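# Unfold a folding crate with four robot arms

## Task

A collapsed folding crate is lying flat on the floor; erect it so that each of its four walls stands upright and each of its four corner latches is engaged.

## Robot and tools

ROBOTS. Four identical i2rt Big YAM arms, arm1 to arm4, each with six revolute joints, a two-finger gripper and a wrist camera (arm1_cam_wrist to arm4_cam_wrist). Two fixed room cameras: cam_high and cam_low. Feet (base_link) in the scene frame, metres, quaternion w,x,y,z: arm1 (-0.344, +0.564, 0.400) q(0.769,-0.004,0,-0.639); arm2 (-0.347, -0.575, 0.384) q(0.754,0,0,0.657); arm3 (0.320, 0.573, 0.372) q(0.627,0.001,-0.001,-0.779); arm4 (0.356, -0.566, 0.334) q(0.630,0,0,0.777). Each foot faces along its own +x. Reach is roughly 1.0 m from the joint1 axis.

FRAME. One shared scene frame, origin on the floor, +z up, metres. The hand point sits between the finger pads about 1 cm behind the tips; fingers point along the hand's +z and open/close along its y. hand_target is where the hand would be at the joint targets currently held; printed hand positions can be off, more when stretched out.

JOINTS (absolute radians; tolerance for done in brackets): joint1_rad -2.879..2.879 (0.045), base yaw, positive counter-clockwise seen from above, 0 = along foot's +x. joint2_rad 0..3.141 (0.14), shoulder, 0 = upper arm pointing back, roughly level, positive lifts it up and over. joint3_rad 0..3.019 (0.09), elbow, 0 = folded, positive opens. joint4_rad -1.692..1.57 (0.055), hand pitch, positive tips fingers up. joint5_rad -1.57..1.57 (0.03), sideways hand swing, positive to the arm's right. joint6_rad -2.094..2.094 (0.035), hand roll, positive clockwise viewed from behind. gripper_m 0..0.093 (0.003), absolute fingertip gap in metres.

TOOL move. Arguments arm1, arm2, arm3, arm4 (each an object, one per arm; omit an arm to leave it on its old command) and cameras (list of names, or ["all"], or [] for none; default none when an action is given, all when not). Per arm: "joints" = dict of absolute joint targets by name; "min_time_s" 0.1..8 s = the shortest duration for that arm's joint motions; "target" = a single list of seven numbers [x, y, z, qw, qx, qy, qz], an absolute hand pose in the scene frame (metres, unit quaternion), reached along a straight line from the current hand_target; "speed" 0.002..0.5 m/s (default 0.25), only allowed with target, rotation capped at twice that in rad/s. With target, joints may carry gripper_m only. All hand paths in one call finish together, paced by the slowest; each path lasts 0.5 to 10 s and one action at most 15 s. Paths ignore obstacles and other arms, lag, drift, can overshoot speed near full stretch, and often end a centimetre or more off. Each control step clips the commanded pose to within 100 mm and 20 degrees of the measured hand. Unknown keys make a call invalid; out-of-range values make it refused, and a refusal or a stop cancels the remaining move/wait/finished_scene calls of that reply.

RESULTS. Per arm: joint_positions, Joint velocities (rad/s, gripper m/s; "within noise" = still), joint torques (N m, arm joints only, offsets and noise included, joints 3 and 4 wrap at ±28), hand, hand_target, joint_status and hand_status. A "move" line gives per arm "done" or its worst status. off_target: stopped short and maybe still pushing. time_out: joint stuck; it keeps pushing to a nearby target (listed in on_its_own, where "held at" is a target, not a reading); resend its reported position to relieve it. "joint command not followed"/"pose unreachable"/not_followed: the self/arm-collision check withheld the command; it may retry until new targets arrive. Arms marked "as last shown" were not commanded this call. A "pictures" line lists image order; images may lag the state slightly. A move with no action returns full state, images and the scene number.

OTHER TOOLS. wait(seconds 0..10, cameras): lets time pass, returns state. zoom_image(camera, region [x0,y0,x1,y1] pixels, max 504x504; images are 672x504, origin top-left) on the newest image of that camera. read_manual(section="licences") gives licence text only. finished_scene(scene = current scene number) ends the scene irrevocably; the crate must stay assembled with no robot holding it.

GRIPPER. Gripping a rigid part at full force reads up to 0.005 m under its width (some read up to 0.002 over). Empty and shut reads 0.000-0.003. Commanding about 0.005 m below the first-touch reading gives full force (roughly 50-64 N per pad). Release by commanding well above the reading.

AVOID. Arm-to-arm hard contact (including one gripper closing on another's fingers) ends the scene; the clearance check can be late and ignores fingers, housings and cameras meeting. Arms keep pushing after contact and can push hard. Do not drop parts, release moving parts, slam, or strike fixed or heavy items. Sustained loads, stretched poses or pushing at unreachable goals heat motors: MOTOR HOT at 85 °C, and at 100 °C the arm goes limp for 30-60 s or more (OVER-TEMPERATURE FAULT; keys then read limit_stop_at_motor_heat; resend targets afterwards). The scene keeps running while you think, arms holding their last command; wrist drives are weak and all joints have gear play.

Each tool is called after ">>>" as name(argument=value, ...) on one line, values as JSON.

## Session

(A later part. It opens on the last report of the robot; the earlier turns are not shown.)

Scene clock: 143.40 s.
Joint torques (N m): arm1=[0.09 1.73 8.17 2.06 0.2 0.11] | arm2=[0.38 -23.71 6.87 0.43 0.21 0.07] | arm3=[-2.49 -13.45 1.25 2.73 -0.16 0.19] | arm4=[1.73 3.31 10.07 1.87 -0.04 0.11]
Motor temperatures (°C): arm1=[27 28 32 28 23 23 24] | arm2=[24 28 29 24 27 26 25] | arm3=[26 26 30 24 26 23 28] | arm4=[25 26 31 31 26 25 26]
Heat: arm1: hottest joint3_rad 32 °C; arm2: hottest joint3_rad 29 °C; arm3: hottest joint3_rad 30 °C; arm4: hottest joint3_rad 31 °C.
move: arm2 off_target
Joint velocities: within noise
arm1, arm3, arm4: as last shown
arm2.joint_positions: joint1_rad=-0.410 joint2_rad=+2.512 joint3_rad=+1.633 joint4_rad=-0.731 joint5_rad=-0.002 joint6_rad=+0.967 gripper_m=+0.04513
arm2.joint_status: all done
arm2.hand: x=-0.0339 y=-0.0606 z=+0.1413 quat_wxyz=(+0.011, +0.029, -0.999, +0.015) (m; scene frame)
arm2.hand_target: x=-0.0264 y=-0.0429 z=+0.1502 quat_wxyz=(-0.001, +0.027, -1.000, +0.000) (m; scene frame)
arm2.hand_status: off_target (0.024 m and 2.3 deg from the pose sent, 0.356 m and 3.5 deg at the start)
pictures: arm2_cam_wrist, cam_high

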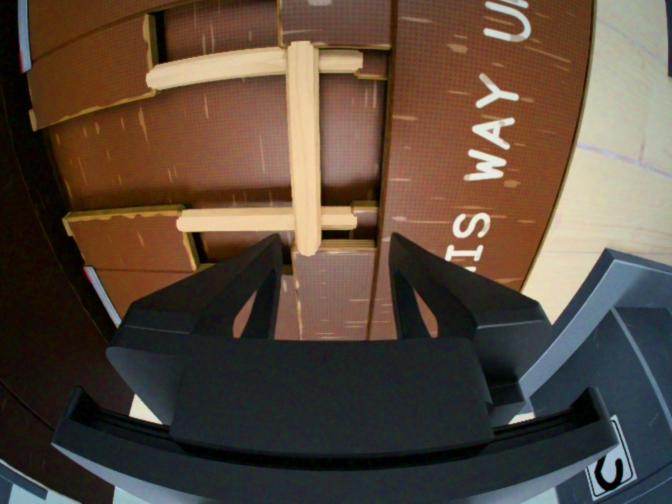

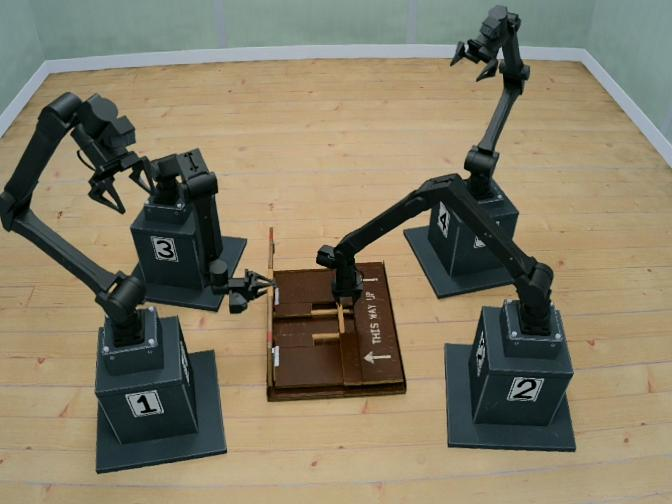

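>>> move(arm2={"target": [-0.0195, -0.0285, 0.06, 0, -0.024, 0.9996, 0.0148], "speed": 0.12}, cameras=["arm2_cam_wrist"])

Scene clock: 149.17 s.
Joint torques (N m): arm1=[-0.21 1.67 8.31 2.13 0.22 0.11] | arm2=[0.21 -24.06 6.63 0.68 -0.05 0.06] | arm3=[-2.61 -13.74 1.52 2.65 -0.18 0.22] | arm4=[1.73 3.31 10.07 1.85 -0.04 0.11]
Motor temperatures (°C): arm1=[27 28 33 28 23 23 24] | arm2=[24 29 29 24 27 26 25] | arm3=[26 26 30 24 26 23 28] | arm4=[25 26 31 31 26 24 26]
Heat: arm1: hottest joint3_rad 33 °C; arm2: hottest joint2_rad 29 °C; arm3: hottest joint3_rad 30 °C; arm4: hottest joint3_rad 31 °C.
move: arm2 off_target
Joint velocities: within noise
arm1, arm3, arm4: as last shown
arm2.joint_positions: joint1_rad=-0.410 joint2_rad=+2.711 joint3_rad=+1.777 joint4_rad=-0.650 joint5_rad=-0.013 joint6_rad=+0.972 gripper_m=+0.04513
arm2.joint_status: not commanded
arm2.hand: x=-0.0269 y=-0.0457 z=+0.0563 quat_wxyz=(+0.009, +0.027, -1.000, +0.002) (m; scene frame)
arm2.hand_target: x=-0.0202 y=-0.0294 z=+0.0603 quat_wxyz=(+0.000, +0.024, -1.000, -0.015) (m; scene frame)
arm2.hand_status: off_target (0.019 m and 2.1 deg from the pose sent, 0.089 m and 3.7 deg at the start)
pictures: arm2_cam_wrist

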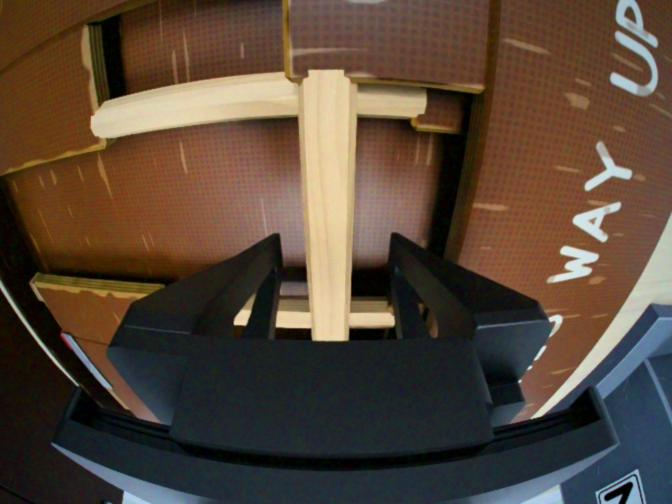

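>>> move(arm2={"target": [-0.0200, -0.0285, 0.047, 0, -0.024, 0.9996, 0.0148], "speed": 0.08}, cameras=[])

>>> move(arm2={"joints": {"gripper_m": 0.011}}, cameras=["arm2_cam_wrist"])

Scene clock: 151.73 s.
Joint torques (N m): arm1=[-0.03 1.44 8.32 2.29 0.23 0.11] | arm2=[0.21 -23.94 6.84 0.7 -0.05 0.07] | arm3=[-2.96 -13.39 1.18 2.71 -0.18 0.21] | arm4=[1.73 3.31 10.06 1.87 -0.04 0.11]
Motor temperatures (°C): arm1=[27 28 33 28 23 23 24] | arm2=[24 29 29 24 27 26 25] | arm3=[26 26 29 24 26 23 28] | arm4=[25 26 32 31 26 24 26]
Heat: arm1: hottest joint3_rad 33 °C; arm2: hottest joint2_rad 29 °C; arm3: hottest joint3_rad 29 °C; arm4: hottest joint3_rad 32 °C.
move: arm2 off_target
Joint velocities: within noise
arm1, arm3, arm4: as last shown
arm2.joint_positions: joint1_rad=-0.410 joint2_rad=+2.736 joint3_rad=+1.797 joint4_rad=-0.640 joint5_rad=-0.013 joint6_rad=+0.972 gripper_m=+0.04513
arm2.joint_status: not commanded
arm2.hand: x=-0.0259 y=-0.0440 z=+0.0460 quat_wxyz=(+0.007, +0.027, -1.000, +0.000) (m; scene frame)
arm2.hand_target: x=-0.0201 y=-0.0285 z=+0.0477 quat_wxyz=(-0.001, +0.024, -1.000, -0.015) (m; scene frame)
arm2.hand_status: off_target (0.017 m and 1.9 deg from the pose sent, 0.021 m and 2.1 deg at the start)
pictures: none
No camera images: "cameras" was empty.

Scene clock: 152.33 s.
Joint torques (N m): arm1=[-0.26 1.61 8.13 2.14 0.19 0.08] | arm2=[0.26 -23.88 6.64 0.61 0.1 0.07] | arm3=[-2.26 -13.8 1.32 2.77 -0.2 0.23] | arm4=[1.73 3.25 10.07 1.85 -0.04 0.11]
Motor temperatures (°C): arm1=[27 28 33 28 23 23 24] | arm2=[24 29 29 24 27 26 25] | arm3=[26 26 29 24 26 23 28] | arm4=[25 26 32 31 26 24 26]
Heat: arm1: hottest joint3_rad 33 °C; arm2: hottest joint2_rad 29 °C; arm3: hottest joint3_rad 29 °C; arm4: hottest joint3_rad 32 °C.
move: arm2 off_target
Joint velocities: within noise
arm1, arm3, arm4: as last shown
arm2.joint_positions: joint1_rad=-0.410 joint2_rad=+2.736 joint3_rad=+1.799 joint4_rad=-0.639 joint5_rad=-0.018 joint6_rad=+0.975 gripper_m=+0.01746
arm2.joint_status: gripper_m off_target (ended at +0.01748, target +0.01100)
arm2.hand: x=-0.0259 y=-0.0425 z=+0.0464 quat_wxyz=(+0.008, +0.025, -1.000, -0.003) (m; scene frame)
arm2.hand_target: x=-0.0201 y=-0.0286 z=+0.0480 quat_wxyz=(+0.000, +0.023, -1.000, -0.015) (m; scene frame)
arm2.hand_status: not commanded
pictures: arm2_cam_wrist

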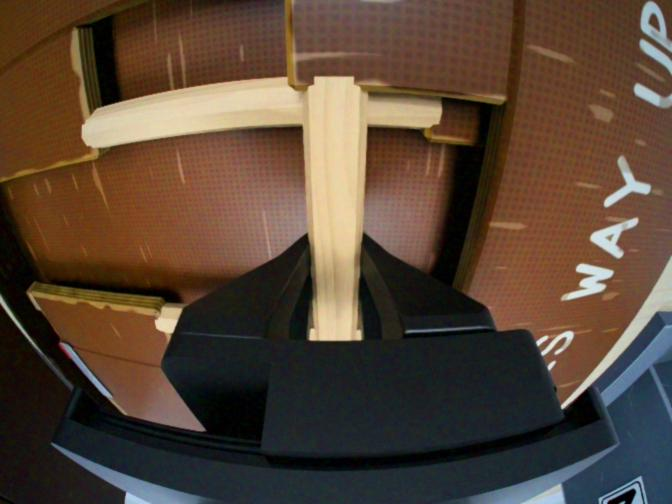

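>>> move(arm2={"target": [-0.019, -0.062, 0.140, -0.0062, -0.0232, 0.9656, 0.2587], "speed": 0.15}, cameras=[])

>>> move(arm2={"target": [-0.018, -0.090, 0.178, -0.0092, -0.0222, 0.9236, 0.3826], "speed": 0.12}, cameras=["cam_low", "arm2_cam_wrist"])

Scene clock: 160.00 s.
Joint torques (N m): arm1=[0.03 1.55 8.39 2.06 0.19 0.09] | arm2=[-1.61 -23.77 2.41 0.92 -0.32 -0.18] | arm3=[-2.73 -14.04 1.21 2.65 -0.19 0.23] | arm4=[1.73 3.31 10.07 1.85 -0.04 0.11]
Motor temperatures (°C): arm1=[27 28 33 28 23 23 24] | arm2=[24 29 28 24 27 26 25] | arm3=[26 26 29 24 26 23 28] | arm4=[25 26 32 31 26 24 26]
Heat: arm1: hottest joint3_rad 33 °C; arm2: hottest joint2_rad 29 °C; arm3: hottest joint3_rad 29 °C; arm4: hottest joint3_rad 32 °C.
move: arm2 off_target
Joint velocities: within noise
arm1, arm3, arm4: as last shown
arm2.joint_positions: joint1_rad=-0.506 joint2_rad=+2.470 joint3_rad=+1.311 joint4_rad=-0.005 joint5_rad=-0.318 joint6_rad=+0.947 gripper_m=+0.01739
arm2.joint_status: not commanded
arm2.hand: x=-0.0254 y=-0.0561 z=+0.1274 quat_wxyz=(+0.007, +0.023, -0.967, -0.253) (m; scene frame)
arm2.hand_target: x=-0.0179 y=-0.0617 z=+0.1383 quat_wxyz=(+0.004, +0.020, -0.966, -0.257) (m; scene frame)
arm2.hand_status: off_target (0.015 m and 0.7 deg from the pose sent, 0.096 m and 29.7 deg at the start)
pictures: none
No camera images: "cameras" was empty.

Scene clock: 161.77 s.
Joint torques (N m): arm1=[0.15 1.9 8.27 2.1 0.23 0.11] | arm2=[-1.85 -21.48 1.91 1.16 -0.51 -0.2] | arm3=[-2.43 -13.86 1.26 2.8 -0.16 0.22] | arm4=[1.73 3.31 10.07 1.87 -0.04 0.11]
Motor temperatures (°C): arm1=[27 28 33 28 23 23 24] | arm2=[24 29 28 24 27 26 25] | arm3=[26 26 29 24 26 23 28] | arm4=[25 26 32 31 26 24 26]
Heat: arm1: hottest joint3_rad 33 °C; arm2: hottest joint2_rad 29 °C; arm3: hottest joint3_rad 29 °C; arm4: hottest joint3_rad 32 °C.
move: arm2 off_target
Joint velocities: within noise
arm1.joint_positions: joint1_rad=-0.585 joint2_rad=+0.620 joint3_rad=+1.408 joint4_rad=-1.557 joint5_rad=+0.191 joint6_rad=-0.040 gripper_m=+0.09396
arm1.joint_status: not commanded
arm1.hand: x=-0.4494 y=+0.3976 z=+0.9080 quat_wxyz=(-0.135, -0.774, -0.490, +0.379) (m; scene frame)
arm1.hand_target: x=-0.4487 y=+0.3992 z=+0.9183 quat_wxyz=(-0.142, -0.770, -0.486, +0.388) (m; scene frame)
arm1.hand_status: not commanded
arm2.joint_positions: joint1_rad=-0.588 joint2_rad=+2.397 joint3_rad=+1.114 joint4_rad=+0.318 joint5_rad=-0.522 joint6_rad=+0.959 gripper_m=+0.01737
arm2.joint_status: not commanded
arm2.hand: x=-0.0249 y=-0.0809 z=+0.1709 quat_wxyz=(+0.014, +0.025, -0.925, -0.379) (m; scene frame)
arm2.hand_target: x=-0.0184 y=-0.0889 z=+0.1780 quat_wxyz=(+0.010, +0.022, -0.923, -0.383) (m; scene frame)
arm2.hand_status: off_target (0.013 m and 0.8 deg from the pose sent, 0.061 m and 15.7 deg at the start)
arm3: as last shown
arm4.joint_positions: joint1_rad=+0.790 joint2_rad=+0.548 joint3_rad=+1.366 joint4_rad=-1.267 joint5_rad=+0.241 joint6_rad=-0.097 gripper_m=+0.09396
arm4.joint_status: not commanded
arm4.hand: x=+0.1989 y=-0.4149 z=+0.8936 quat_wxyz=(-0.270, +0.802, -0.260, -0.465) (m; scene frame)
arm4.hand_target: x=+0.2019 y=-0.4169 z=+0.9028 quat_wxyz=(-0.272, +0.796, -0.260, -0.474) (m; scene frame)
arm4.hand_status: not commanded
pictures: arm2_cam_wrist, cam_low

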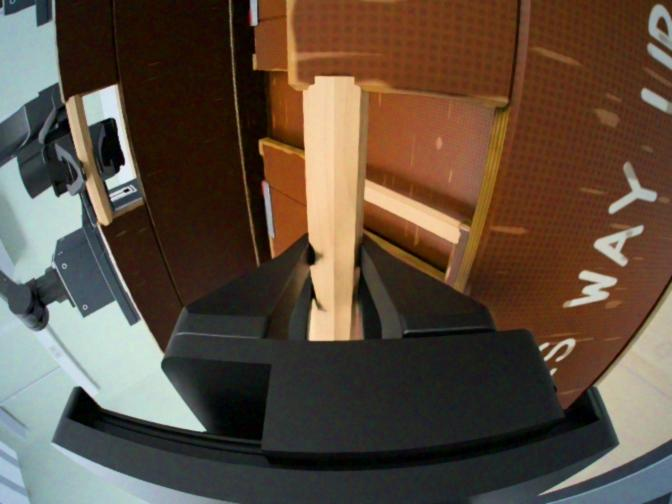

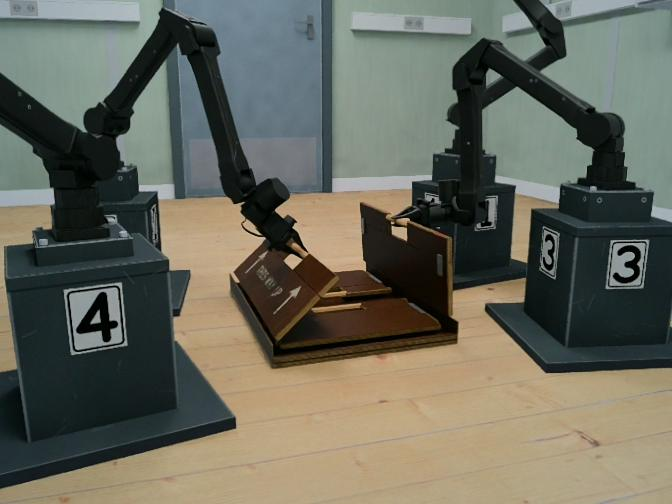

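>>> move(arm2={"target": [-0.0165, -0.128, 0.210, -0.012, -0.0208, 0.8658, 0.4999], "speed": 0.12}, cameras=[])

>>> move(arm2={"target": [-0.015, -0.168, 0.230, -0.0146, -0.0190, 0.7931, 0.6086], "speed": 0.12}, cameras=[])

>>> move(arm2={"target": [-0.013, -0.205, 0.239, -0.0164, -0.0176, 0.7311, 0.6818], "speed": 0.12}, cameras=["cam_low", "cam_high", "arm2_cam_wrist", "arm3_cam_wrist"])

Scene clock: 165.07 s.
Joint torques (N m): arm1=[0.03 1.08 8.27 2.22 0.21 0.11] | arm2=[-1.96 -18.73 1.69 1.77 -0.63 -0.16] | arm3=[-2.37 -13.8 1.16 2.82 -0.2 0.2] | arm4=[1.73 3.31 10.07 1.85 -0.03 0.11]
Motor temperatures (°C): arm1=[27 28 33 28 23 23 24] | arm2=[24 29 28 25 27 26 25] | arm3=[26 26 29 24 26 23 28] | arm4=[25 26 32 31 26 24 26]
Heat: arm1: hottest joint3_rad 33 °C; arm2: hottest joint2_rad 29 °C; arm3: hottest joint3_rad 29 °C; arm4: hottest joint3_rad 32 °C.
move: arm2 off_target
Joint velocities: within noise
arm1, arm3, arm4: as last shown
arm2.joint_positions: joint1_rad=-0.689 joint2_rad=+2.387 joint3_rad=+0.961 joint4_rad=+0.673 joint5_rad=-0.736 joint6_rad=+1.021 gripper_m=+0.01736
arm2.joint_status: not commanded
arm2.hand: x=-0.0233 y=-0.1182 z=+0.2077 quat_wxyz=(+0.019, +0.024, -0.868, -0.496) (m; scene frame)
arm2.hand_target: x=-0.0168 y=-0.1266 z=+0.2100 quat_wxyz=(+0.014, +0.020, -0.866, -0.500) (m; scene frame)
arm2.hand_status: off_target (0.012 m and 1.1 deg from the pose sent, 0.062 m and 15.4 deg at the start)
pictures: none
No camera images: "cameras" was empty.

Scene clock: 166.97 s.
Joint torques (N m): arm1=[-0.15 1.79 8.24 2.21 0.24 0.1] | arm2=[-2.14 -17.03 1.05 2.13 -0.56 -0.06] | arm3=[-2.32 -13.98 1.31 2.82 -0.25 0.23] | arm4=[1.73 3.31 10.09 1.85 -0.04 0.11]
Motor temperatures (°C): arm1=[27 28 33 28 23 23 24] | arm2=[24 29 28 25 27 26 25] | arm3=[26 26 29 24 26 23 28] | arm4=[25 26 32 31 26 24 26]
Heat: arm1: hottest joint3_rad 33 °C; arm2: hottest joint2_rad 29 °C; arm3: hottest joint3_rad 29 °C; arm4: hottest joint3_rad 32 °C.
move: arm2 off_target
Joint velocities: within noise
arm1, arm4: as last shown
arm2.joint_positions: joint1_rad=-0.796 joint2_rad=+2.486 joint3_rad=+0.889 joint4_rad=+1.127 joint5_rad=-0.944 joint6_rad=+1.188 gripper_m=+0.01739
arm2.joint_status: not commanded
arm2.hand: x=-0.0202 y=-0.1581 z=+0.2304 quat_wxyz=(+0.022, +0.023, -0.795, -0.606) (m; scene frame)
arm2.hand_target: x=-0.0137 y=-0.1667 z=+0.2309 quat_wxyz=(+0.014, +0.019, -0.792, -0.610) (m; scene frame)
arm2.hand_status: off_target (0.011 m and 1.0 deg from the pose sent, 0.055 m and 15.5 deg at the start)
arm3.joint_positions: joint1_rad=-0.821 joint2_rad=+2.570 joint3_rad=+0.937 joint4_rad=+1.554 joint5_rad=-1.097 joint6_rad=+1.471 gripper_m=+0.01653
arm3.joint_status: not commanded
arm3.hand: x=-0.0362 y=+0.1827 z=+0.2551 quat_wxyz=(-0.694, -0.719, -0.032, -0.012) (m; scene frame)
arm3.hand_target: x=-0.0426 y=+0.1904 z=+0.2470 quat_wxyz=(-0.695, -0.718, -0.019, -0.015) (m; scene frame)
arm3.hand_status: not commanded
pictures: none
No camera images: "cameras" was empty.

Scene clock: 168.50 s.
Joint torques (N m): arm1=[-0.38 1.49 8.25 2.19 0.21 0.1] | arm2=[-2.43 -16.44 0.72 2.15 -0.38 -0.09] | arm3=[-2.32 -13.68 1.18 2.82 -0.21 0.22] | arm4=[1.73 3.31 10.07 1.85 -0.04 0.11]
Motor temperatures (°C): arm1=[27 28 33 28 23 23 24] | arm2=[24 29 27 25 27 26 25] | arm3=[26 26 29 24 26 23 28] | arm4=[25 26 32 31 26 24 26]
Heat: arm1: hottest joint3_rad 33 °C; arm2: hottest joint2_rad 29 °C; arm3: hottest joint3_rad 29 °C; arm4: hottest joint3_rad 32 °C.
move: arm2 off_target
Joint velocities: within noise
arm1, arm3, arm4: as last shown
arm2.joint_positions: joint1_rad=-0.884 joint2_rad=+2.613 joint3_rad=+0.893 joint4_rad=+1.532 joint5_rad=-1.087 joint6_rad=+1.410 gripper_m=+0.01740
arm2.joint_status: not commanded
arm2.hand: x=-0.0189 y=-0.1935 z=+0.2405 quat_wxyz=(+0.027, +0.025, -0.737, -0.675) (m; scene frame)
arm2.hand_target: x=-0.0108 y=-0.2028 z=+0.2401 quat_wxyz=(+0.017, +0.021, -0.734, -0.678) (m; scene frame)
arm2.hand_status: off_target (0.013 m and 1.8 deg from the pose sent, 0.048 m and 11.4 deg at the start; a joint's target at an end of its range on 21 of 46 steps)
pictures: arm2_cam_wrist, arm3_cam_wrist, cam_high, cam_low

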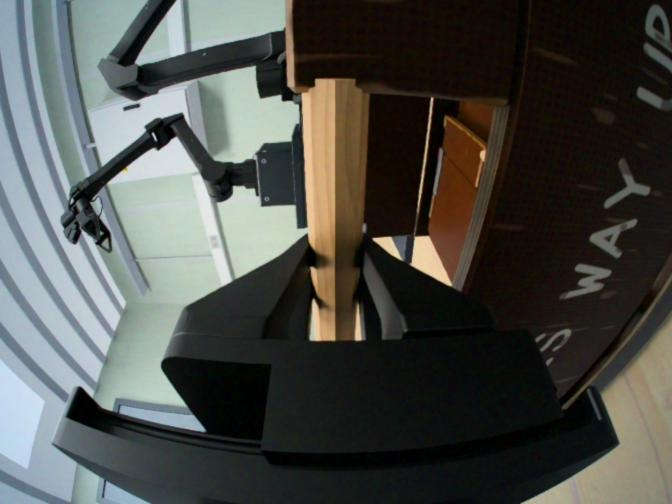

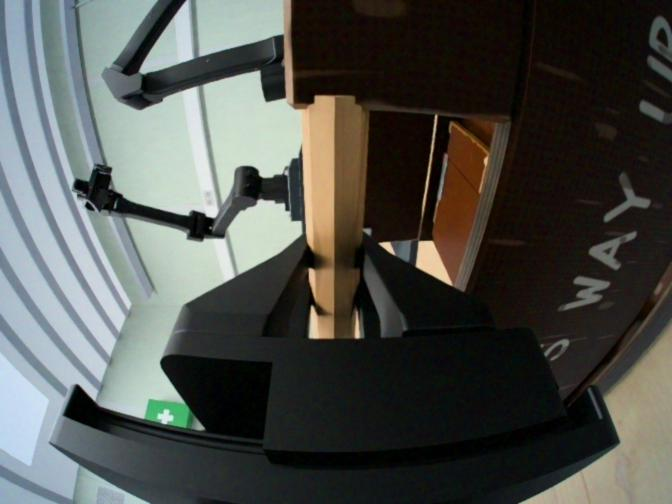

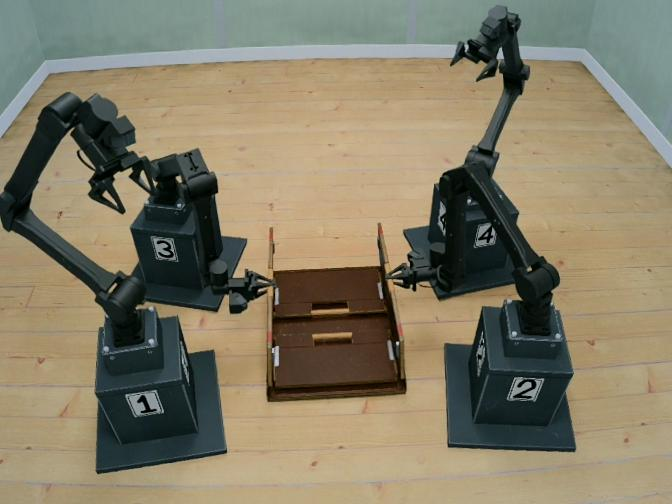

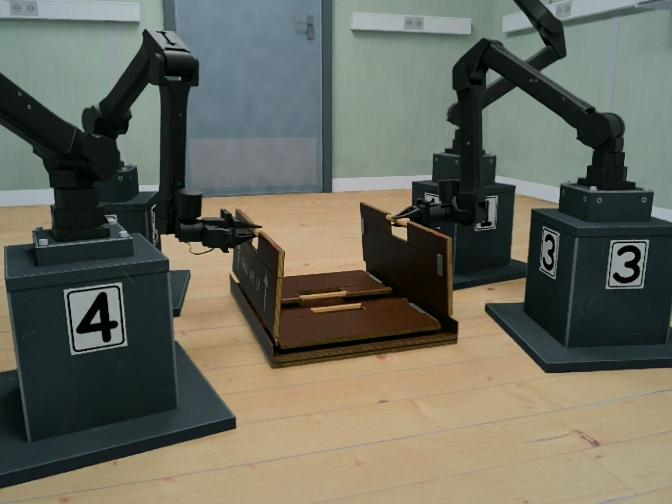

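>>> zoom_image(camera="cam_high", region=[250, 215, 420, 415])

>>> zoom_image(camera="cam_low", region=[215, 190, 475, 380])

Scaled by 2.520 from the camera's 672x504 image, which has a finer 960x720 frame.

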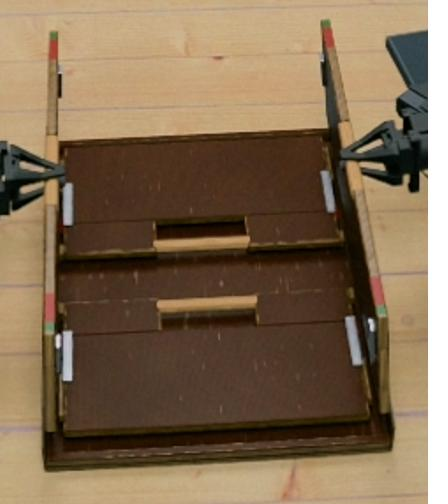

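Scaled by 1.938 from the camera's 672x504 image, which has a finer 960x720 frame.

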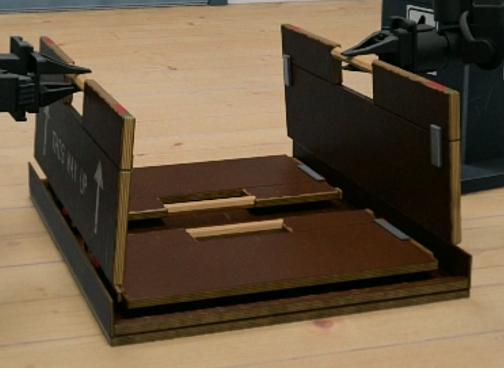

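>>> move(arm1={"target": [-0.082, -0.02, 0.2, 0, 0.6899, 0.7239, 0], "speed": 0.35, "joints": {"gripper_m": 0.045}}, cameras=["arm1_cam_wrist", "cam_high", "cam_low"])

Scene clock: 191.33 s.
Joint torques (N m): arm1=[0.91 -24.41 8.64 0.12 0.08 -0.07] | arm2=[-2.43 -16.5 0.72 2.11 -0.37 -0.09] | arm3=[-2.55 -13.63 1.26 2.7 -0.18 0.22] | arm4=[1.67 3.31 10.07 1.85 -0.04 0.11]
Motor temperatures (°C): arm1=[27 28 33 28 23 23 24] | arm2=[24 29 26 25 27 26 26] | arm3=[26 26 28 24 26 23 29] | arm4=[25 26 32 30 26 24 26]
Heat: arm1: hottest joint3_rad 33 °C; arm2: hottest joint2_rad 29 °C; arm3: hottest gripper 29 °C; arm4: hottest joint3_rad 32 °C.
move: arm1 off_target
Joint velocities: within noise
arm1.joint_positions: joint1_rad=+0.234 joint2_rad=+2.470 joint3_rad=+1.677 joint4_rad=-0.812 joint5_rad=-0.006 joint6_rad=+0.390 gripper_m=+0.04506
arm1.joint_status: all done
arm1.hand: x=-0.0929 y=-0.0031 z=+0.1946 quat_wxyz=(+0.015, -0.697, -0.717, -0.005) (m; scene frame)
arm1.hand_target: x=-0.0820 y=-0.0139 z=+0.1970 quat_wxyz=(+0.006, -0.689, -0.725, -0.002) (m; scene frame)
arm1.hand_status: off_target (0.021 m and 2.1 deg from the pose sent, 0.900 m and 54.7 deg at the start)
arm2, arm3, arm4: as last shown
arm2.joint_positions: joint1_rad=-0.884 joint2_rad=+2.613 joint3_rad=+0.893 joint4_rad=+1.532 joint5_rad=-1.087 joint6_rad=+1.412 gripper_m=+0.01740
arm2.hand_target: x=-0.0108 y=-0.2028 z=+0.2401 quat_wxyz=(+0.018, +0.020, -0.734, -0.678) (m; scene frame)
pictures: arm1_cam_wrist, cam_high, cam_low

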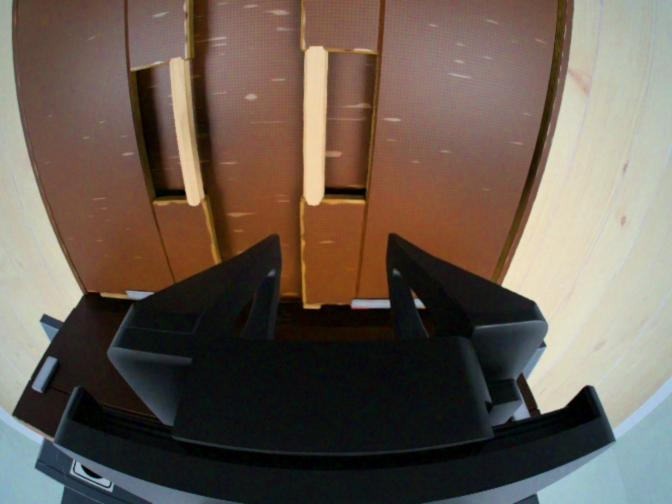

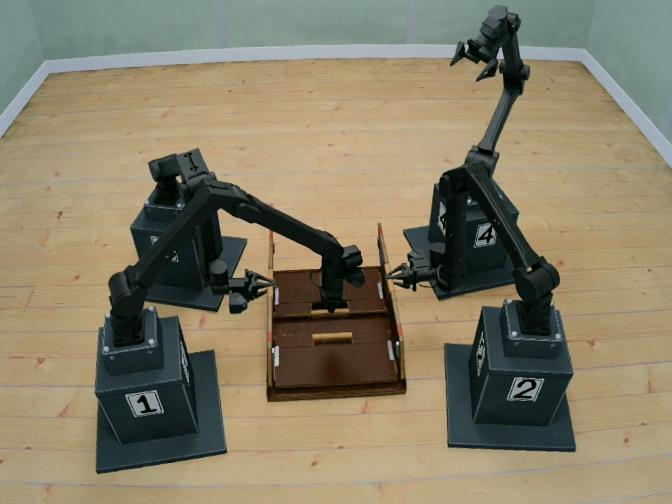

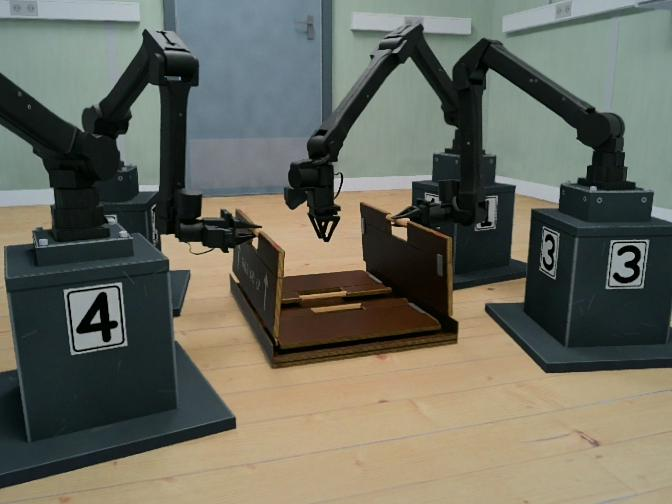

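>>> move(arm1={"target": [-0.068, -0.022, 0.07, 0, 0.6899, 0.7239, 0], "speed": 0.15}, cameras=["arm1_cam_wrist"])

Scene clock: 199.40 s.
Joint torques (N m): arm1=[0.73 -25.93 8.05 0.83 0.12 0.09] | arm2=[-2.43 -16.5 0.72 2.11 -0.38 -0.1] | arm3=[-2.37 -13.57 1.36 2.84 -0.17 0.23] | arm4=[1.73 3.25 10.07 1.85 -0.04 0.11]
Motor temperatures (°C): arm1=[27 28 33 27 23 23 24] | arm2=[24 29 26 25 27 26 26] | arm3=[26 26 28 24 26 23 29] | arm4=[25 26 32 30 26 24 26]
Heat: arm1: hottest joint3_rad 33 °C; arm2: hottest joint2_rad 29 °C; arm3: hottest gripper 29 °C; arm4: hottest joint3_rad 32 °C.
move: arm1 off_target
Joint velocities: within noise
arm1.joint_positions: joint1_rad=+0.247 joint2_rad=+2.748 joint3_rad=+1.858 joint4_rad=-0.712 joint5_rad=-0.006 joint6_rad=+0.387 gripper_m=+0.04506
arm1.joint_status: not commanded
arm1.hand: x=-0.0816 y=-0.0096 z=+0.0702 quat_wxyz=(+0.013, -0.691, -0.723, -0.004) (m; scene frame)
arm1.hand_target: x=-0.0690 y=-0.0208 z=+0.0701 quat_wxyz=(+0.000, -0.689, -0.725, +0.000) (m; scene frame)
arm1.hand_status: off_target (0.018 m and 1.6 deg from the pose sent, 0.129 m and 2.1 deg at the start)
arm2, arm3, arm4: as last shown
pictures: arm1_cam_wrist

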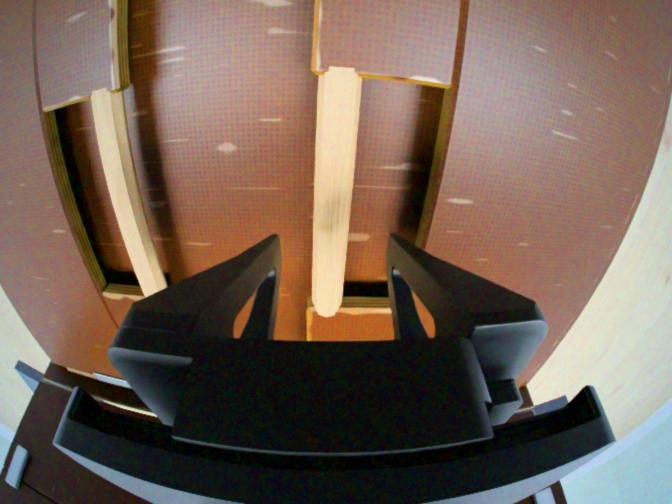

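>>> move(arm1={"target": [-0.067, -0.024, 0.035, 0, 0.6899, 0.7239, 0], "speed": 0.1}, cameras=["arm1_cam_wrist", "cam_low"])

Scene clock: 203.50 s.
Joint torques (N m): arm1=[0.79 -26.17 8.01 0.65 0.12 0.15] | arm2=[-2.43 -16.44 0.7 2.13 -0.38 -0.09] | arm3=[-1.9 -13.74 1.22 2.74 -0.2 0.21] | arm4=[1.73 3.31 10.07 1.87 -0.04 0.11]
Motor temperatures (°C): arm1=[27 29 33 27 23 23 24] | arm2=[24 29 26 25 27 26 26] | arm3=[26 26 28 24 26 23 29] | arm4=[25 26 32 30 26 24 26]
Heat: arm1: hottest joint3_rad 33 °C; arm2: hottest joint2_rad 29 °C; arm3: hottest gripper 29 °C; arm4: hottest joint3_rad 32 °C.
move: arm1 off_target
Joint velocities: within noise
arm1.joint_positions: joint1_rad=+0.249 joint2_rad=+2.837 joint3_rad=+1.937 joint4_rad=-0.704 joint5_rad=-0.006 joint6_rad=+0.387 gripper_m=+0.04506
arm1.joint_status: not commanded
arm1.hand: x=-0.0798 y=-0.0119 z=+0.0343 quat_wxyz=(+0.014, -0.690, -0.723, -0.005) (m; scene frame)
arm1.hand_target: x=-0.0665 y=-0.0231 z=+0.0355 quat_wxyz=(+0.000, -0.689, -0.724, +0.000) (m; scene frame)
arm1.hand_status: off_target (0.018 m and 1.7 deg from the pose sent, 0.041 m and 1.6 deg at the start)
arm2, arm3, arm4: as last shown
pictures: arm1_cam_wrist, cam_low

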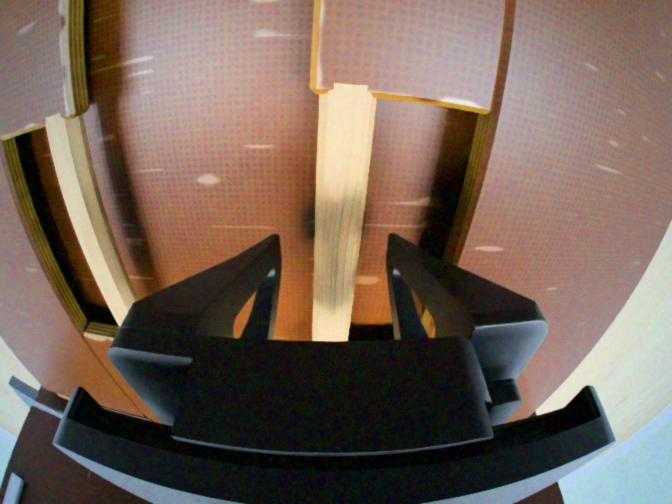

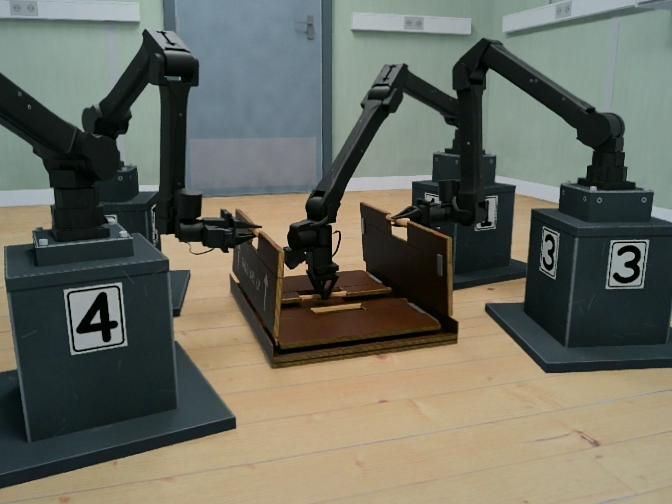

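>>> move(arm1={"target": [-0.067, -0.024, 0.023, 0, 0.6899, 0.7239, 0], "speed": 0.08}, cameras=[])

>>> move(arm1={"joints": {"gripper_m": 0.011}}, cameras=["arm1_cam_wrist"])

Scene clock: 205.80 s.
Joint torques (N m): arm1=[-0.15 -25.82 8.17 0.87 0.11 0.15] | arm2=[-2.43 -16.5 0.72 2.11 -0.38 -0.09] | arm3=[-2.02 -13.51 1.37 2.73 -0.19 0.24] | arm4=[1.73 3.31 10.07 1.85 -0.04 0.11]
Motor temperatures (°C): arm1=[27 29 33 27 23 23 24] | arm2=[24 29 26 25 27 26 26] | arm3=[26 26 28 24 26 23 29] | arm4=[25 26 32 30 26 24 26]
Heat: arm1: hottest joint3_rad 33 °C; arm2: hottest joint2_rad 29 °C; arm3: hottest gripper 29 °C; arm4: hottest joint3_rad 32 °C.
move: arm1 off_target
Joint velocities: within noise
arm1.joint_positions: joint1_rad=+0.249 joint2_rad=+2.860 joint3_rad=+1.959 joint4_rad=-0.704 joint5_rad=-0.006 joint6_rad=+0.387 gripper_m=+0.04506
arm1.joint_status: not commanded
arm1.hand: x=-0.0797 y=-0.0121 z=+0.0251 quat_wxyz=(+0.015, -0.690, -0.723, -0.005) (m; scene frame)
arm1.hand_target: x=-0.0673 y=-0.0232 z=+0.0236 quat_wxyz=(+0.000, -0.690, -0.724, +0.000) (m; scene frame)
arm1.hand_status: off_target (0.018 m and 1.8 deg from the pose sent, 0.021 m and 1.7 deg at the start)
arm2, arm3, arm4: as last shown
pictures: none
No camera images: "cameras" was empty.

Scene clock: 206.60 s.
Joint torques (N m): arm1=[-0.21 -26.17 8.16 0.87 0.03 -0.01] | arm2=[-2.49 -16.5 0.7 2.13 -0.38 -0.1] | arm3=[-2.26 -13.8 1.42 2.74 -0.2 0.28] | arm4=[1.73 3.25 10.07 1.85 -0.04 0.11]
Motor temperatures (°C): arm1=[27 30 33 27 23 23 25] | arm2=[24 29 26 25 27 26 26] | arm3=[26 26 28 24 26 23 29] | arm4=[25 26 32 30 26 24 26]
Heat: arm1: hottest joint3_rad 33 °C; arm2: hottest joint2_rad 29 °C; arm3: hottest gripper 29 °C; arm4: hottest joint3_rad 32 °C.
move: arm1 off_target
Joint velocities: within noise
arm1.joint_positions: joint1_rad=+0.247 joint2_rad=+2.860 joint3_rad=+1.959 joint4_rad=-0.704 joint5_rad=+0.002 joint6_rad=+0.411 gripper_m=+0.01745
arm1.joint_status: gripper_m off_target (ended at +0.01748, target +0.01100)
arm1.hand: x=-0.0818 y=-0.0131 z=+0.0251 quat_wxyz=(+0.016, -0.700, -0.714, -0.001) (m; scene frame)
arm1.hand_target: x=-0.0693 y=-0.0242 z=+0.0236 quat_wxyz=(+0.001, -0.693, -0.721, +0.003) (m; scene frame)
arm1.hand_status: not commanded
arm2, arm3: as last shown
arm4.joint_positions: joint1_rad=+0.790 joint2_rad=+0.548 joint3_rad=+1.366 joint4_rad=-1.267 joint5_rad=+0.241 joint6_rad=-0.097 gripper_m=+0.09396
arm4.joint_status: not commanded
arm4.hand: x=+0.1989 y=-0.4149 z=+0.8936 quat_wxyz=(-0.270, +0.802, -0.260, -0.465) (m; scene frame)
arm4.hand_target: x=+0.2019 y=-0.4169 z=+0.9028 quat_wxyz=(-0.272, +0.796, -0.260, -0.474) (m; scene frame)
arm4.hand_status: not commanded
pictures: arm1_cam_wrist

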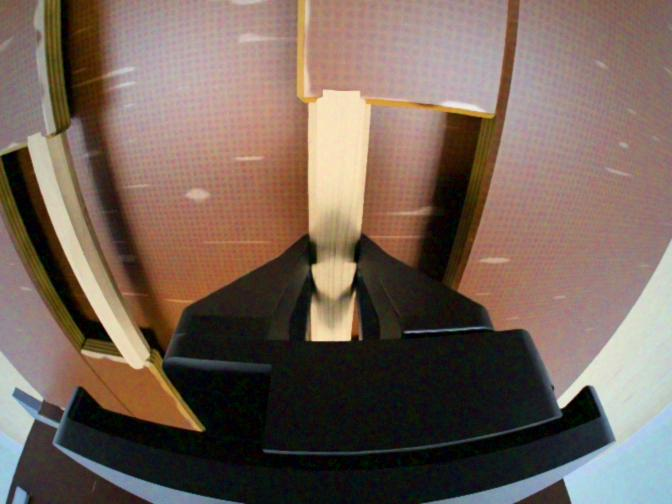

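>>> move(arm1={"target": [-0.104, -0.0235, 0.140, 0.1812, 0.6761, 0.6898, 0.1848], "speed": 0.15}, cameras=["arm1_cam_wrist", "cam_low"])

Scene clock: 213.67 s.
Joint torques (N m): arm1=[-3.14 -35.66 1.39 -1.62 -1.8 -0.28] | arm2=[-1.73 -16.38 0.66 1.87 0.06 -0.09] | arm3=[-0.67 -13.51 1.24 2.48 0.18 0.22] | arm4=[1.73 3.31 10.07 1.85 -0.04 0.11]
Motor temperatures (°C): arm1=[27 31 33 27 23 23 25] | arm2=[24 29 25 25 27 26 26] | arm3=[26 26 28 24 26 23 29] | arm4=[25 26 32 30 26 24 26]
Heat: arm1: hottest joint3_rad 33 °C; arm2: hottest joint2_rad 29 °C; arm3: hottest gripper 29 °C; arm4: hottest joint3_rad 32 °C.
move: arm1 off_target
Joint velocities: within noise
arm1.joint_positions: joint1_rad=+0.111 joint2_rad=+2.714 joint3_rad=+1.687 joint4_rad=-0.416 joint5_rad=-0.477 joint6_rad=+0.316 gripper_m=+0.01699
arm1.joint_status: not commanded
arm1.hand: x=-0.0890 y=-0.0090 z=+0.0740 quat_wxyz=(-0.164, -0.682, -0.690, -0.176) (m; scene frame)
arm1.hand_target: x=-0.1001 y=-0.0270 z=+0.1325 quat_wxyz=(-0.185, -0.675, -0.690, -0.184) (m; scene frame)
arm1.hand_status: off_target (0.069 m and 2.3 deg from the pose sent, 0.117 m and 31.3 deg at the start)
arm2.joint_positions: joint1_rad=-0.891 joint2_rad=+2.613 joint3_rad=+0.887 joint4_rad=+1.538 joint5_rad=-1.105 joint6_rad=+1.412 gripper_m=+0.01741
arm2.joint_status: not commanded
arm2.hand: x=-0.0211 y=-0.1975 z=+0.2414 quat_wxyz=(+0.032, +0.028, -0.735, -0.676) (m; scene frame)
arm2.hand_target: x=-0.0144 y=-0.2041 z=+0.2397 quat_wxyz=(+0.023, +0.021, -0.735, -0.678) (m; scene frame)
arm2.hand_status: not commanded
arm3.joint_positions: joint1_rad=-0.840 joint2_rad=+2.572 joint3_rad=+0.937 joint4_rad=+1.560 joint5_rad=-1.114 joint6_rad=+1.474 gripper_m=+0.01653
arm3.joint_status: not commanded
arm3.hand: x=-0.0408 y=+0.1902 z=+0.2555 quat_wxyz=(-0.695, -0.718, -0.031, -0.011) (m; scene frame)
arm3.hand_target: x=-0.0448 y=+0.1938 z=+0.2471 quat_wxyz=(-0.696, -0.718, -0.018, -0.015) (m; scene frame)
arm3.hand_status: not commanded
arm4: as last shown
pictures: arm1_cam_wrist, cam_low

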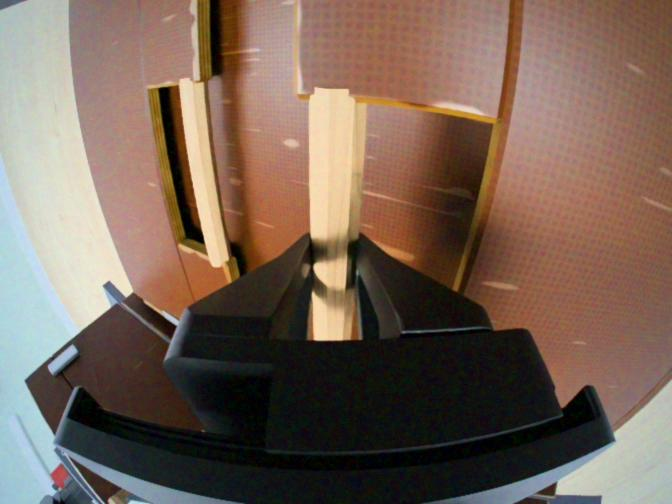

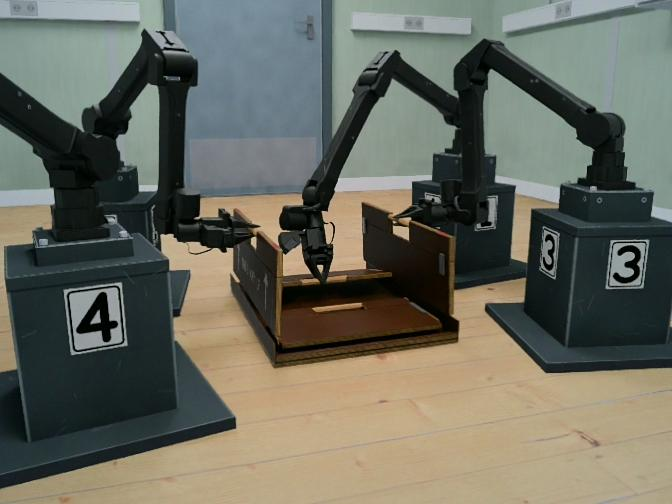

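>>> zoom_image(camera="cam_low", region=[215, 190, 475, 380])

>>> zoom_image(camera="arm1_cam_wrist", region=[0, 0, 504, 400])

>>> move(cameras=["cam_high", "arm4_cam_wrist"])

>>> zoom_image(camera="cam_high", region=[250, 215, 420, 415])

Scaled by 1.938 from the camera's 672x504 image, which has a finer 960x720 frame.

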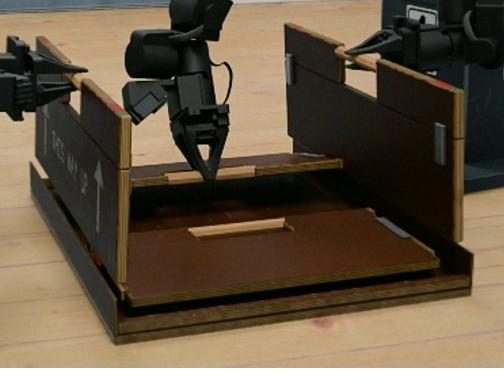

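Scaled by 1.000.

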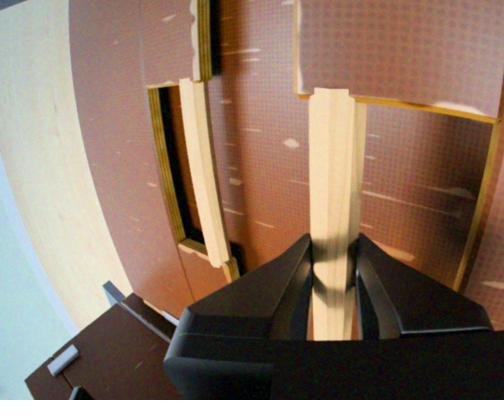

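Scene clock: 216.90 s.
Joint torques (N m): arm1=[-3.31 -36.07 1.57 -1.76 -1.78 -0.29] | arm2=[-1.79 -16.38 0.65 1.85 0.06 -0.09] | arm3=[-1.44 -13.74 1.32 2.54 0.14 0.21] | arm4=[1.79 3.25 10.07 1.85 -0.04 0.11]
Motor temperatures (°C): arm1=[27 31 33 27 24 23 25] | arm2=[24 29 25 25 27 26 26] | arm3=[26 26 28 24 26 23 29] | arm4=[25 26 32 30 26 24 26]
Heat: arm1: hottest joint3_rad 33 °C; arm2: hottest joint2_rad 29 °C; arm3: hottest gripper 29 °C; arm4: hottest joint3_rad 32 °C.
Joint velocities: within noise
arm1.joint_positions: joint1_rad=+0.111 joint2_rad=+2.714 joint3_rad=+1.687 joint4_rad=-0.416 joint5_rad=-0.477 joint6_rad=+0.316 gripper_m=+0.01699
arm1.joint_status: not commanded
arm1.hand: x=-0.0890 y=-0.0090 z=+0.0740 quat_wxyz=(-0.164, -0.682, -0.690, -0.176) (m; scene frame)
arm1.hand_target: x=-0.1001 y=-0.0270 z=+0.1325 quat_wxyz=(-0.185, -0.675, -0.690, -0.184) (m; scene frame)
arm1.hand_status: off_target (0.069 m and 2.3 deg from the pose sent, 0.117 m and 31.3 deg at the start)
arm2.joint_positions: joint1_rad=-0.891 joint2_rad=+2.613 joint3_rad=+0.887 joint4_rad=+1.538 joint5_rad=-1.105 joint6_rad=+1.412 gripper_m=+0.01741
arm2.joint_status: not commanded
arm2.hand: x=-0.0211 y=-0.1975 z=+0.2414 quat_wxyz=(+0.032, +0.028, -0.735, -0.676) (m; scene frame)
arm2.hand_target: x=-0.0144 y=-0.2041 z=+0.2397 quat_wxyz=(+0.023, +0.021, -0.735, -0.678) (m; scene frame)
arm2.hand_status: not commanded
arm3.joint_positions: joint1_rad=-0.840 joint2_rad=+2.572 joint3_rad=+0.937 joint4_rad=+1.560 joint5_rad=-1.114 joint6_rad=+1.474 gripper_m=+0.01653
arm3.joint_status: not commanded
arm3.hand: x=-0.0408 y=+0.1902 z=+0.2555 quat_wxyz=(-0.695, -0.718, -0.031, -0.011) (m; scene frame)
arm3.hand_target: x=-0.0448 y=+0.1938 z=+0.2471 quat_wxyz=(-0.696, -0.718, -0.018, -0.015) (m; scene frame)
arm3.hand_status: not commanded
arm4.joint_positions: joint1_rad=+0.790 joint2_rad=+0.548 joint3_rad=+1.366 joint4_rad=-1.267 joint5_rad=+0.241 joint6_rad=-0.097 gripper_m=+0.09396
arm4.joint_status: not commanded
arm4.hand: x=+0.1989 y=-0.4149 z=+0.8936 quat_wxyz=(-0.270, +0.802, -0.260, -0.465) (m; scene frame)
arm4.hand_target: x=+0.2019 y=-0.4169 z=+0.9028 quat_wxyz=(-0.272, +0.796, -0.260, -0.474) (m; scene frame)
arm4.hand_status: not commanded
pictures: arm4_cam_wrist, cam_high

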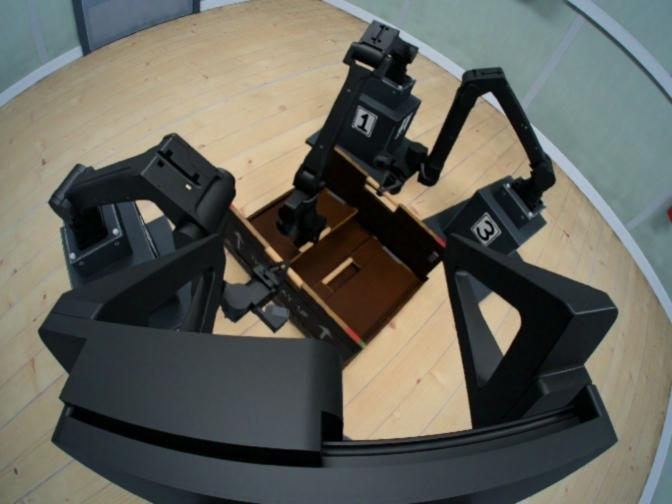

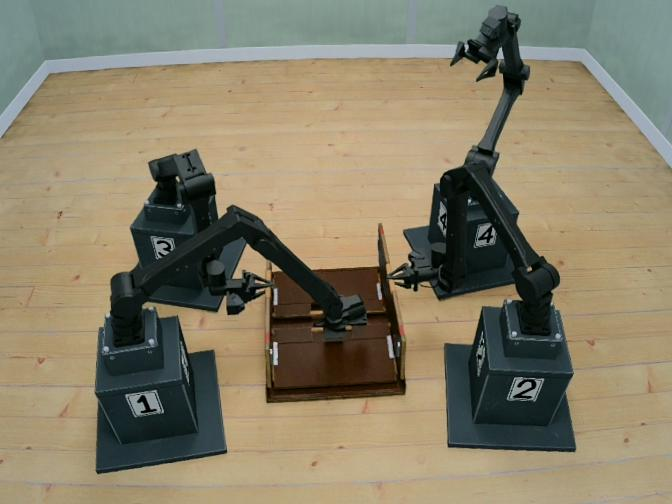

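Scaled by 2.520 from the camera's 672x504 image, which has a finer 960x720 frame.

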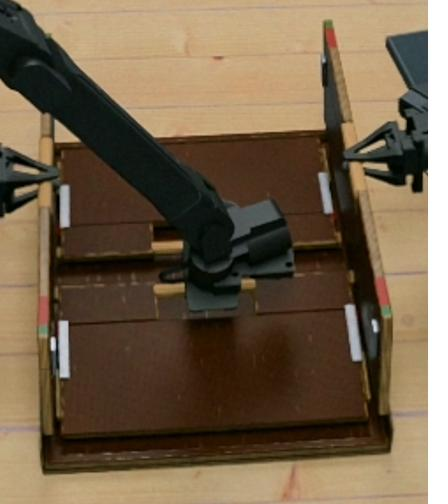

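>>> move(arm3={"target": [-0.045, 0.214, 0.248, 0.6426, 0.7658, 0.0184, 0.0154], "speed": 0.08}, arm2={"target": [-0.0145, -0.224, 0.241, -0.0154, -0.0184, 0.7658, 0.6426], "speed": 0.08}, cameras=["cam_high", "cam_low", "arm1_cam_wrist"])

>>> zoom_image(camera="cam_high", region=[250, 215, 420, 415])

>>> zoom_image(camera="cam_low", region=[215, 190, 475, 380])

Scene clock: 234.80 s.
Joint torques (N m): arm1=[-1.08 -31.44 4.01 -0.47 0.02 -0.12] | arm2=[-2.9 -17.67 -0.23 0.73 0.25 -0.47] | arm3=[-3.08 -15.62 -0.87 0.95 0.07 -0.17] | arm4=[1.73 3.31 10.09 1.87 -0.04 0.11]
Motor temperatures (°C): arm1=[27 32 32 27 26 23 25] | arm2=[24 29 25 25 27 26 26] | arm3=[26 27 27 24 26 23 29] | arm4=[24 26 32 30 26 24 26]
Heat: arm1: hottest joint2_rad 32 °C; arm2: hottest joint2_rad 29 °C; arm3: hottest gripper 29 °C; arm4: hottest joint3_rad 32 °C.
move: arm2 off_target; arm3 off_target
Joint velocities: within noise
arm1.joint_positions: joint1_rad=+0.088 joint2_rad=+2.665 joint3_rad=+1.654 joint4_rad=-0.443 joint5_rad=-0.529 joint6_rad=+0.296 gripper_m=+0.01700
arm1.joint_status: not commanded
arm1.hand: x=-0.0953 y=-0.0092 z=+0.0993 quat_wxyz=(-0.174, -0.679, -0.685, -0.198) (m; scene frame)
arm1.hand_target: x=-0.0987 y=-0.0255 z=+0.1328 quat_wxyz=(-0.185, -0.674, -0.690, -0.188) (m; scene frame)
arm1.hand_status: not commanded
arm2.joint_positions: joint1_rad=-0.914 joint2_rad=+2.541 joint3_rad=+0.837 joint4_rad=+1.346 joint5_rad=-1.108 joint6_rad=+1.252 gripper_m=+0.01739
arm2.joint_status: not commanded
arm2.hand: x=-0.0211 y=-0.2097 z=+0.2411 quat_wxyz=(+0.028, +0.030, -0.760, -0.649) (m; scene frame)
arm2.hand_target: x=-0.0109 y=-0.2216 z=+0.2421 quat_wxyz=(+0.011, +0.021, -0.764, -0.645) (m; scene frame)
arm2.hand_status: off_target (0.016 m and 2.2 deg from the pose sent, 0.027 m and 5.6 deg at the start)
arm3.joint_positions: joint1_rad=-0.850 joint2_rad=+2.455 joint3_rad=+0.887 joint4_rad=+1.214 joint5_rad=-1.114 joint6_rad=+1.224 gripper_m=+0.01651
arm3.joint_status: not commanded
arm3.hand: x=-0.0419 y=+0.1949 z=+0.2540 quat_wxyz=(-0.651, -0.758, -0.037, -0.016) (m; scene frame)
arm3.hand_target: x=-0.0447 y=+0.2091 z=+0.2490 quat_wxyz=(-0.644, -0.765, -0.018, -0.016) (m; scene frame)
arm3.hand_status: off_target (0.020 m and 2.5 deg from the pose sent, 0.025 m and 8.3 deg at the start)
arm4: as last shown
pictures: arm1_cam_wrist, cam_high, cam_low

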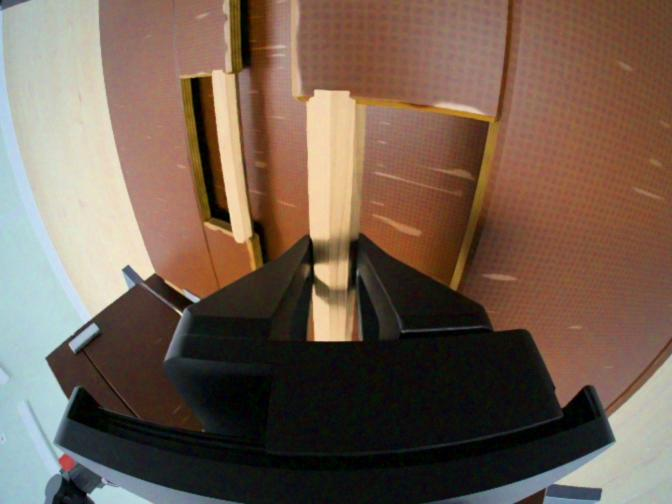

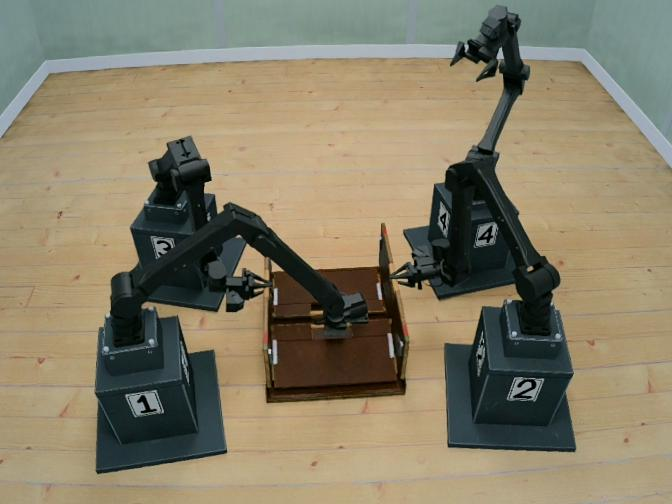

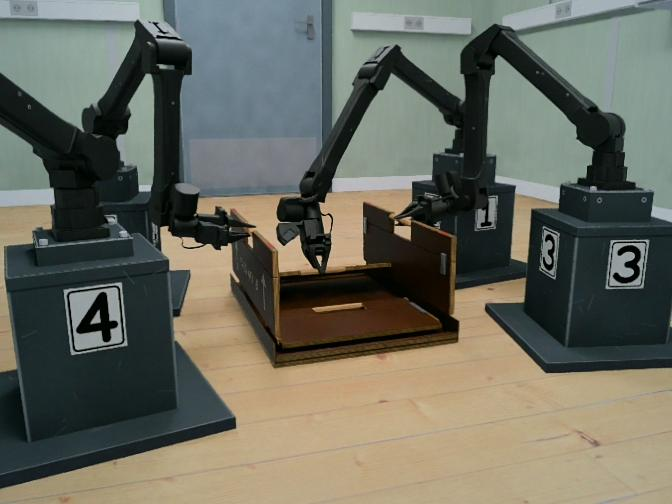

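Scaled by 2.520 from the camera's 672x504 image, which has a finer 960x720 frame.

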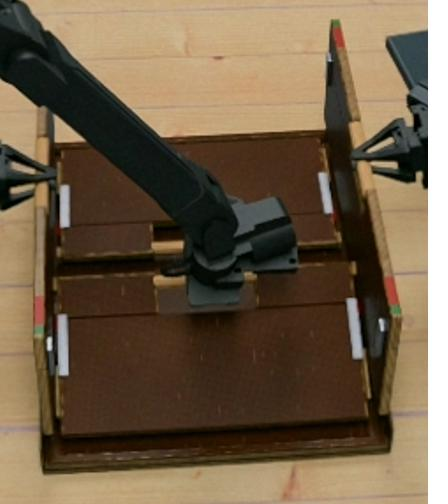

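Scaled by 1.938 from the camera's 672x504 image, which has a finer 960x720 frame.

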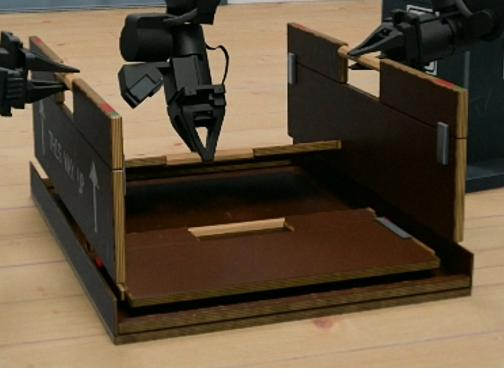

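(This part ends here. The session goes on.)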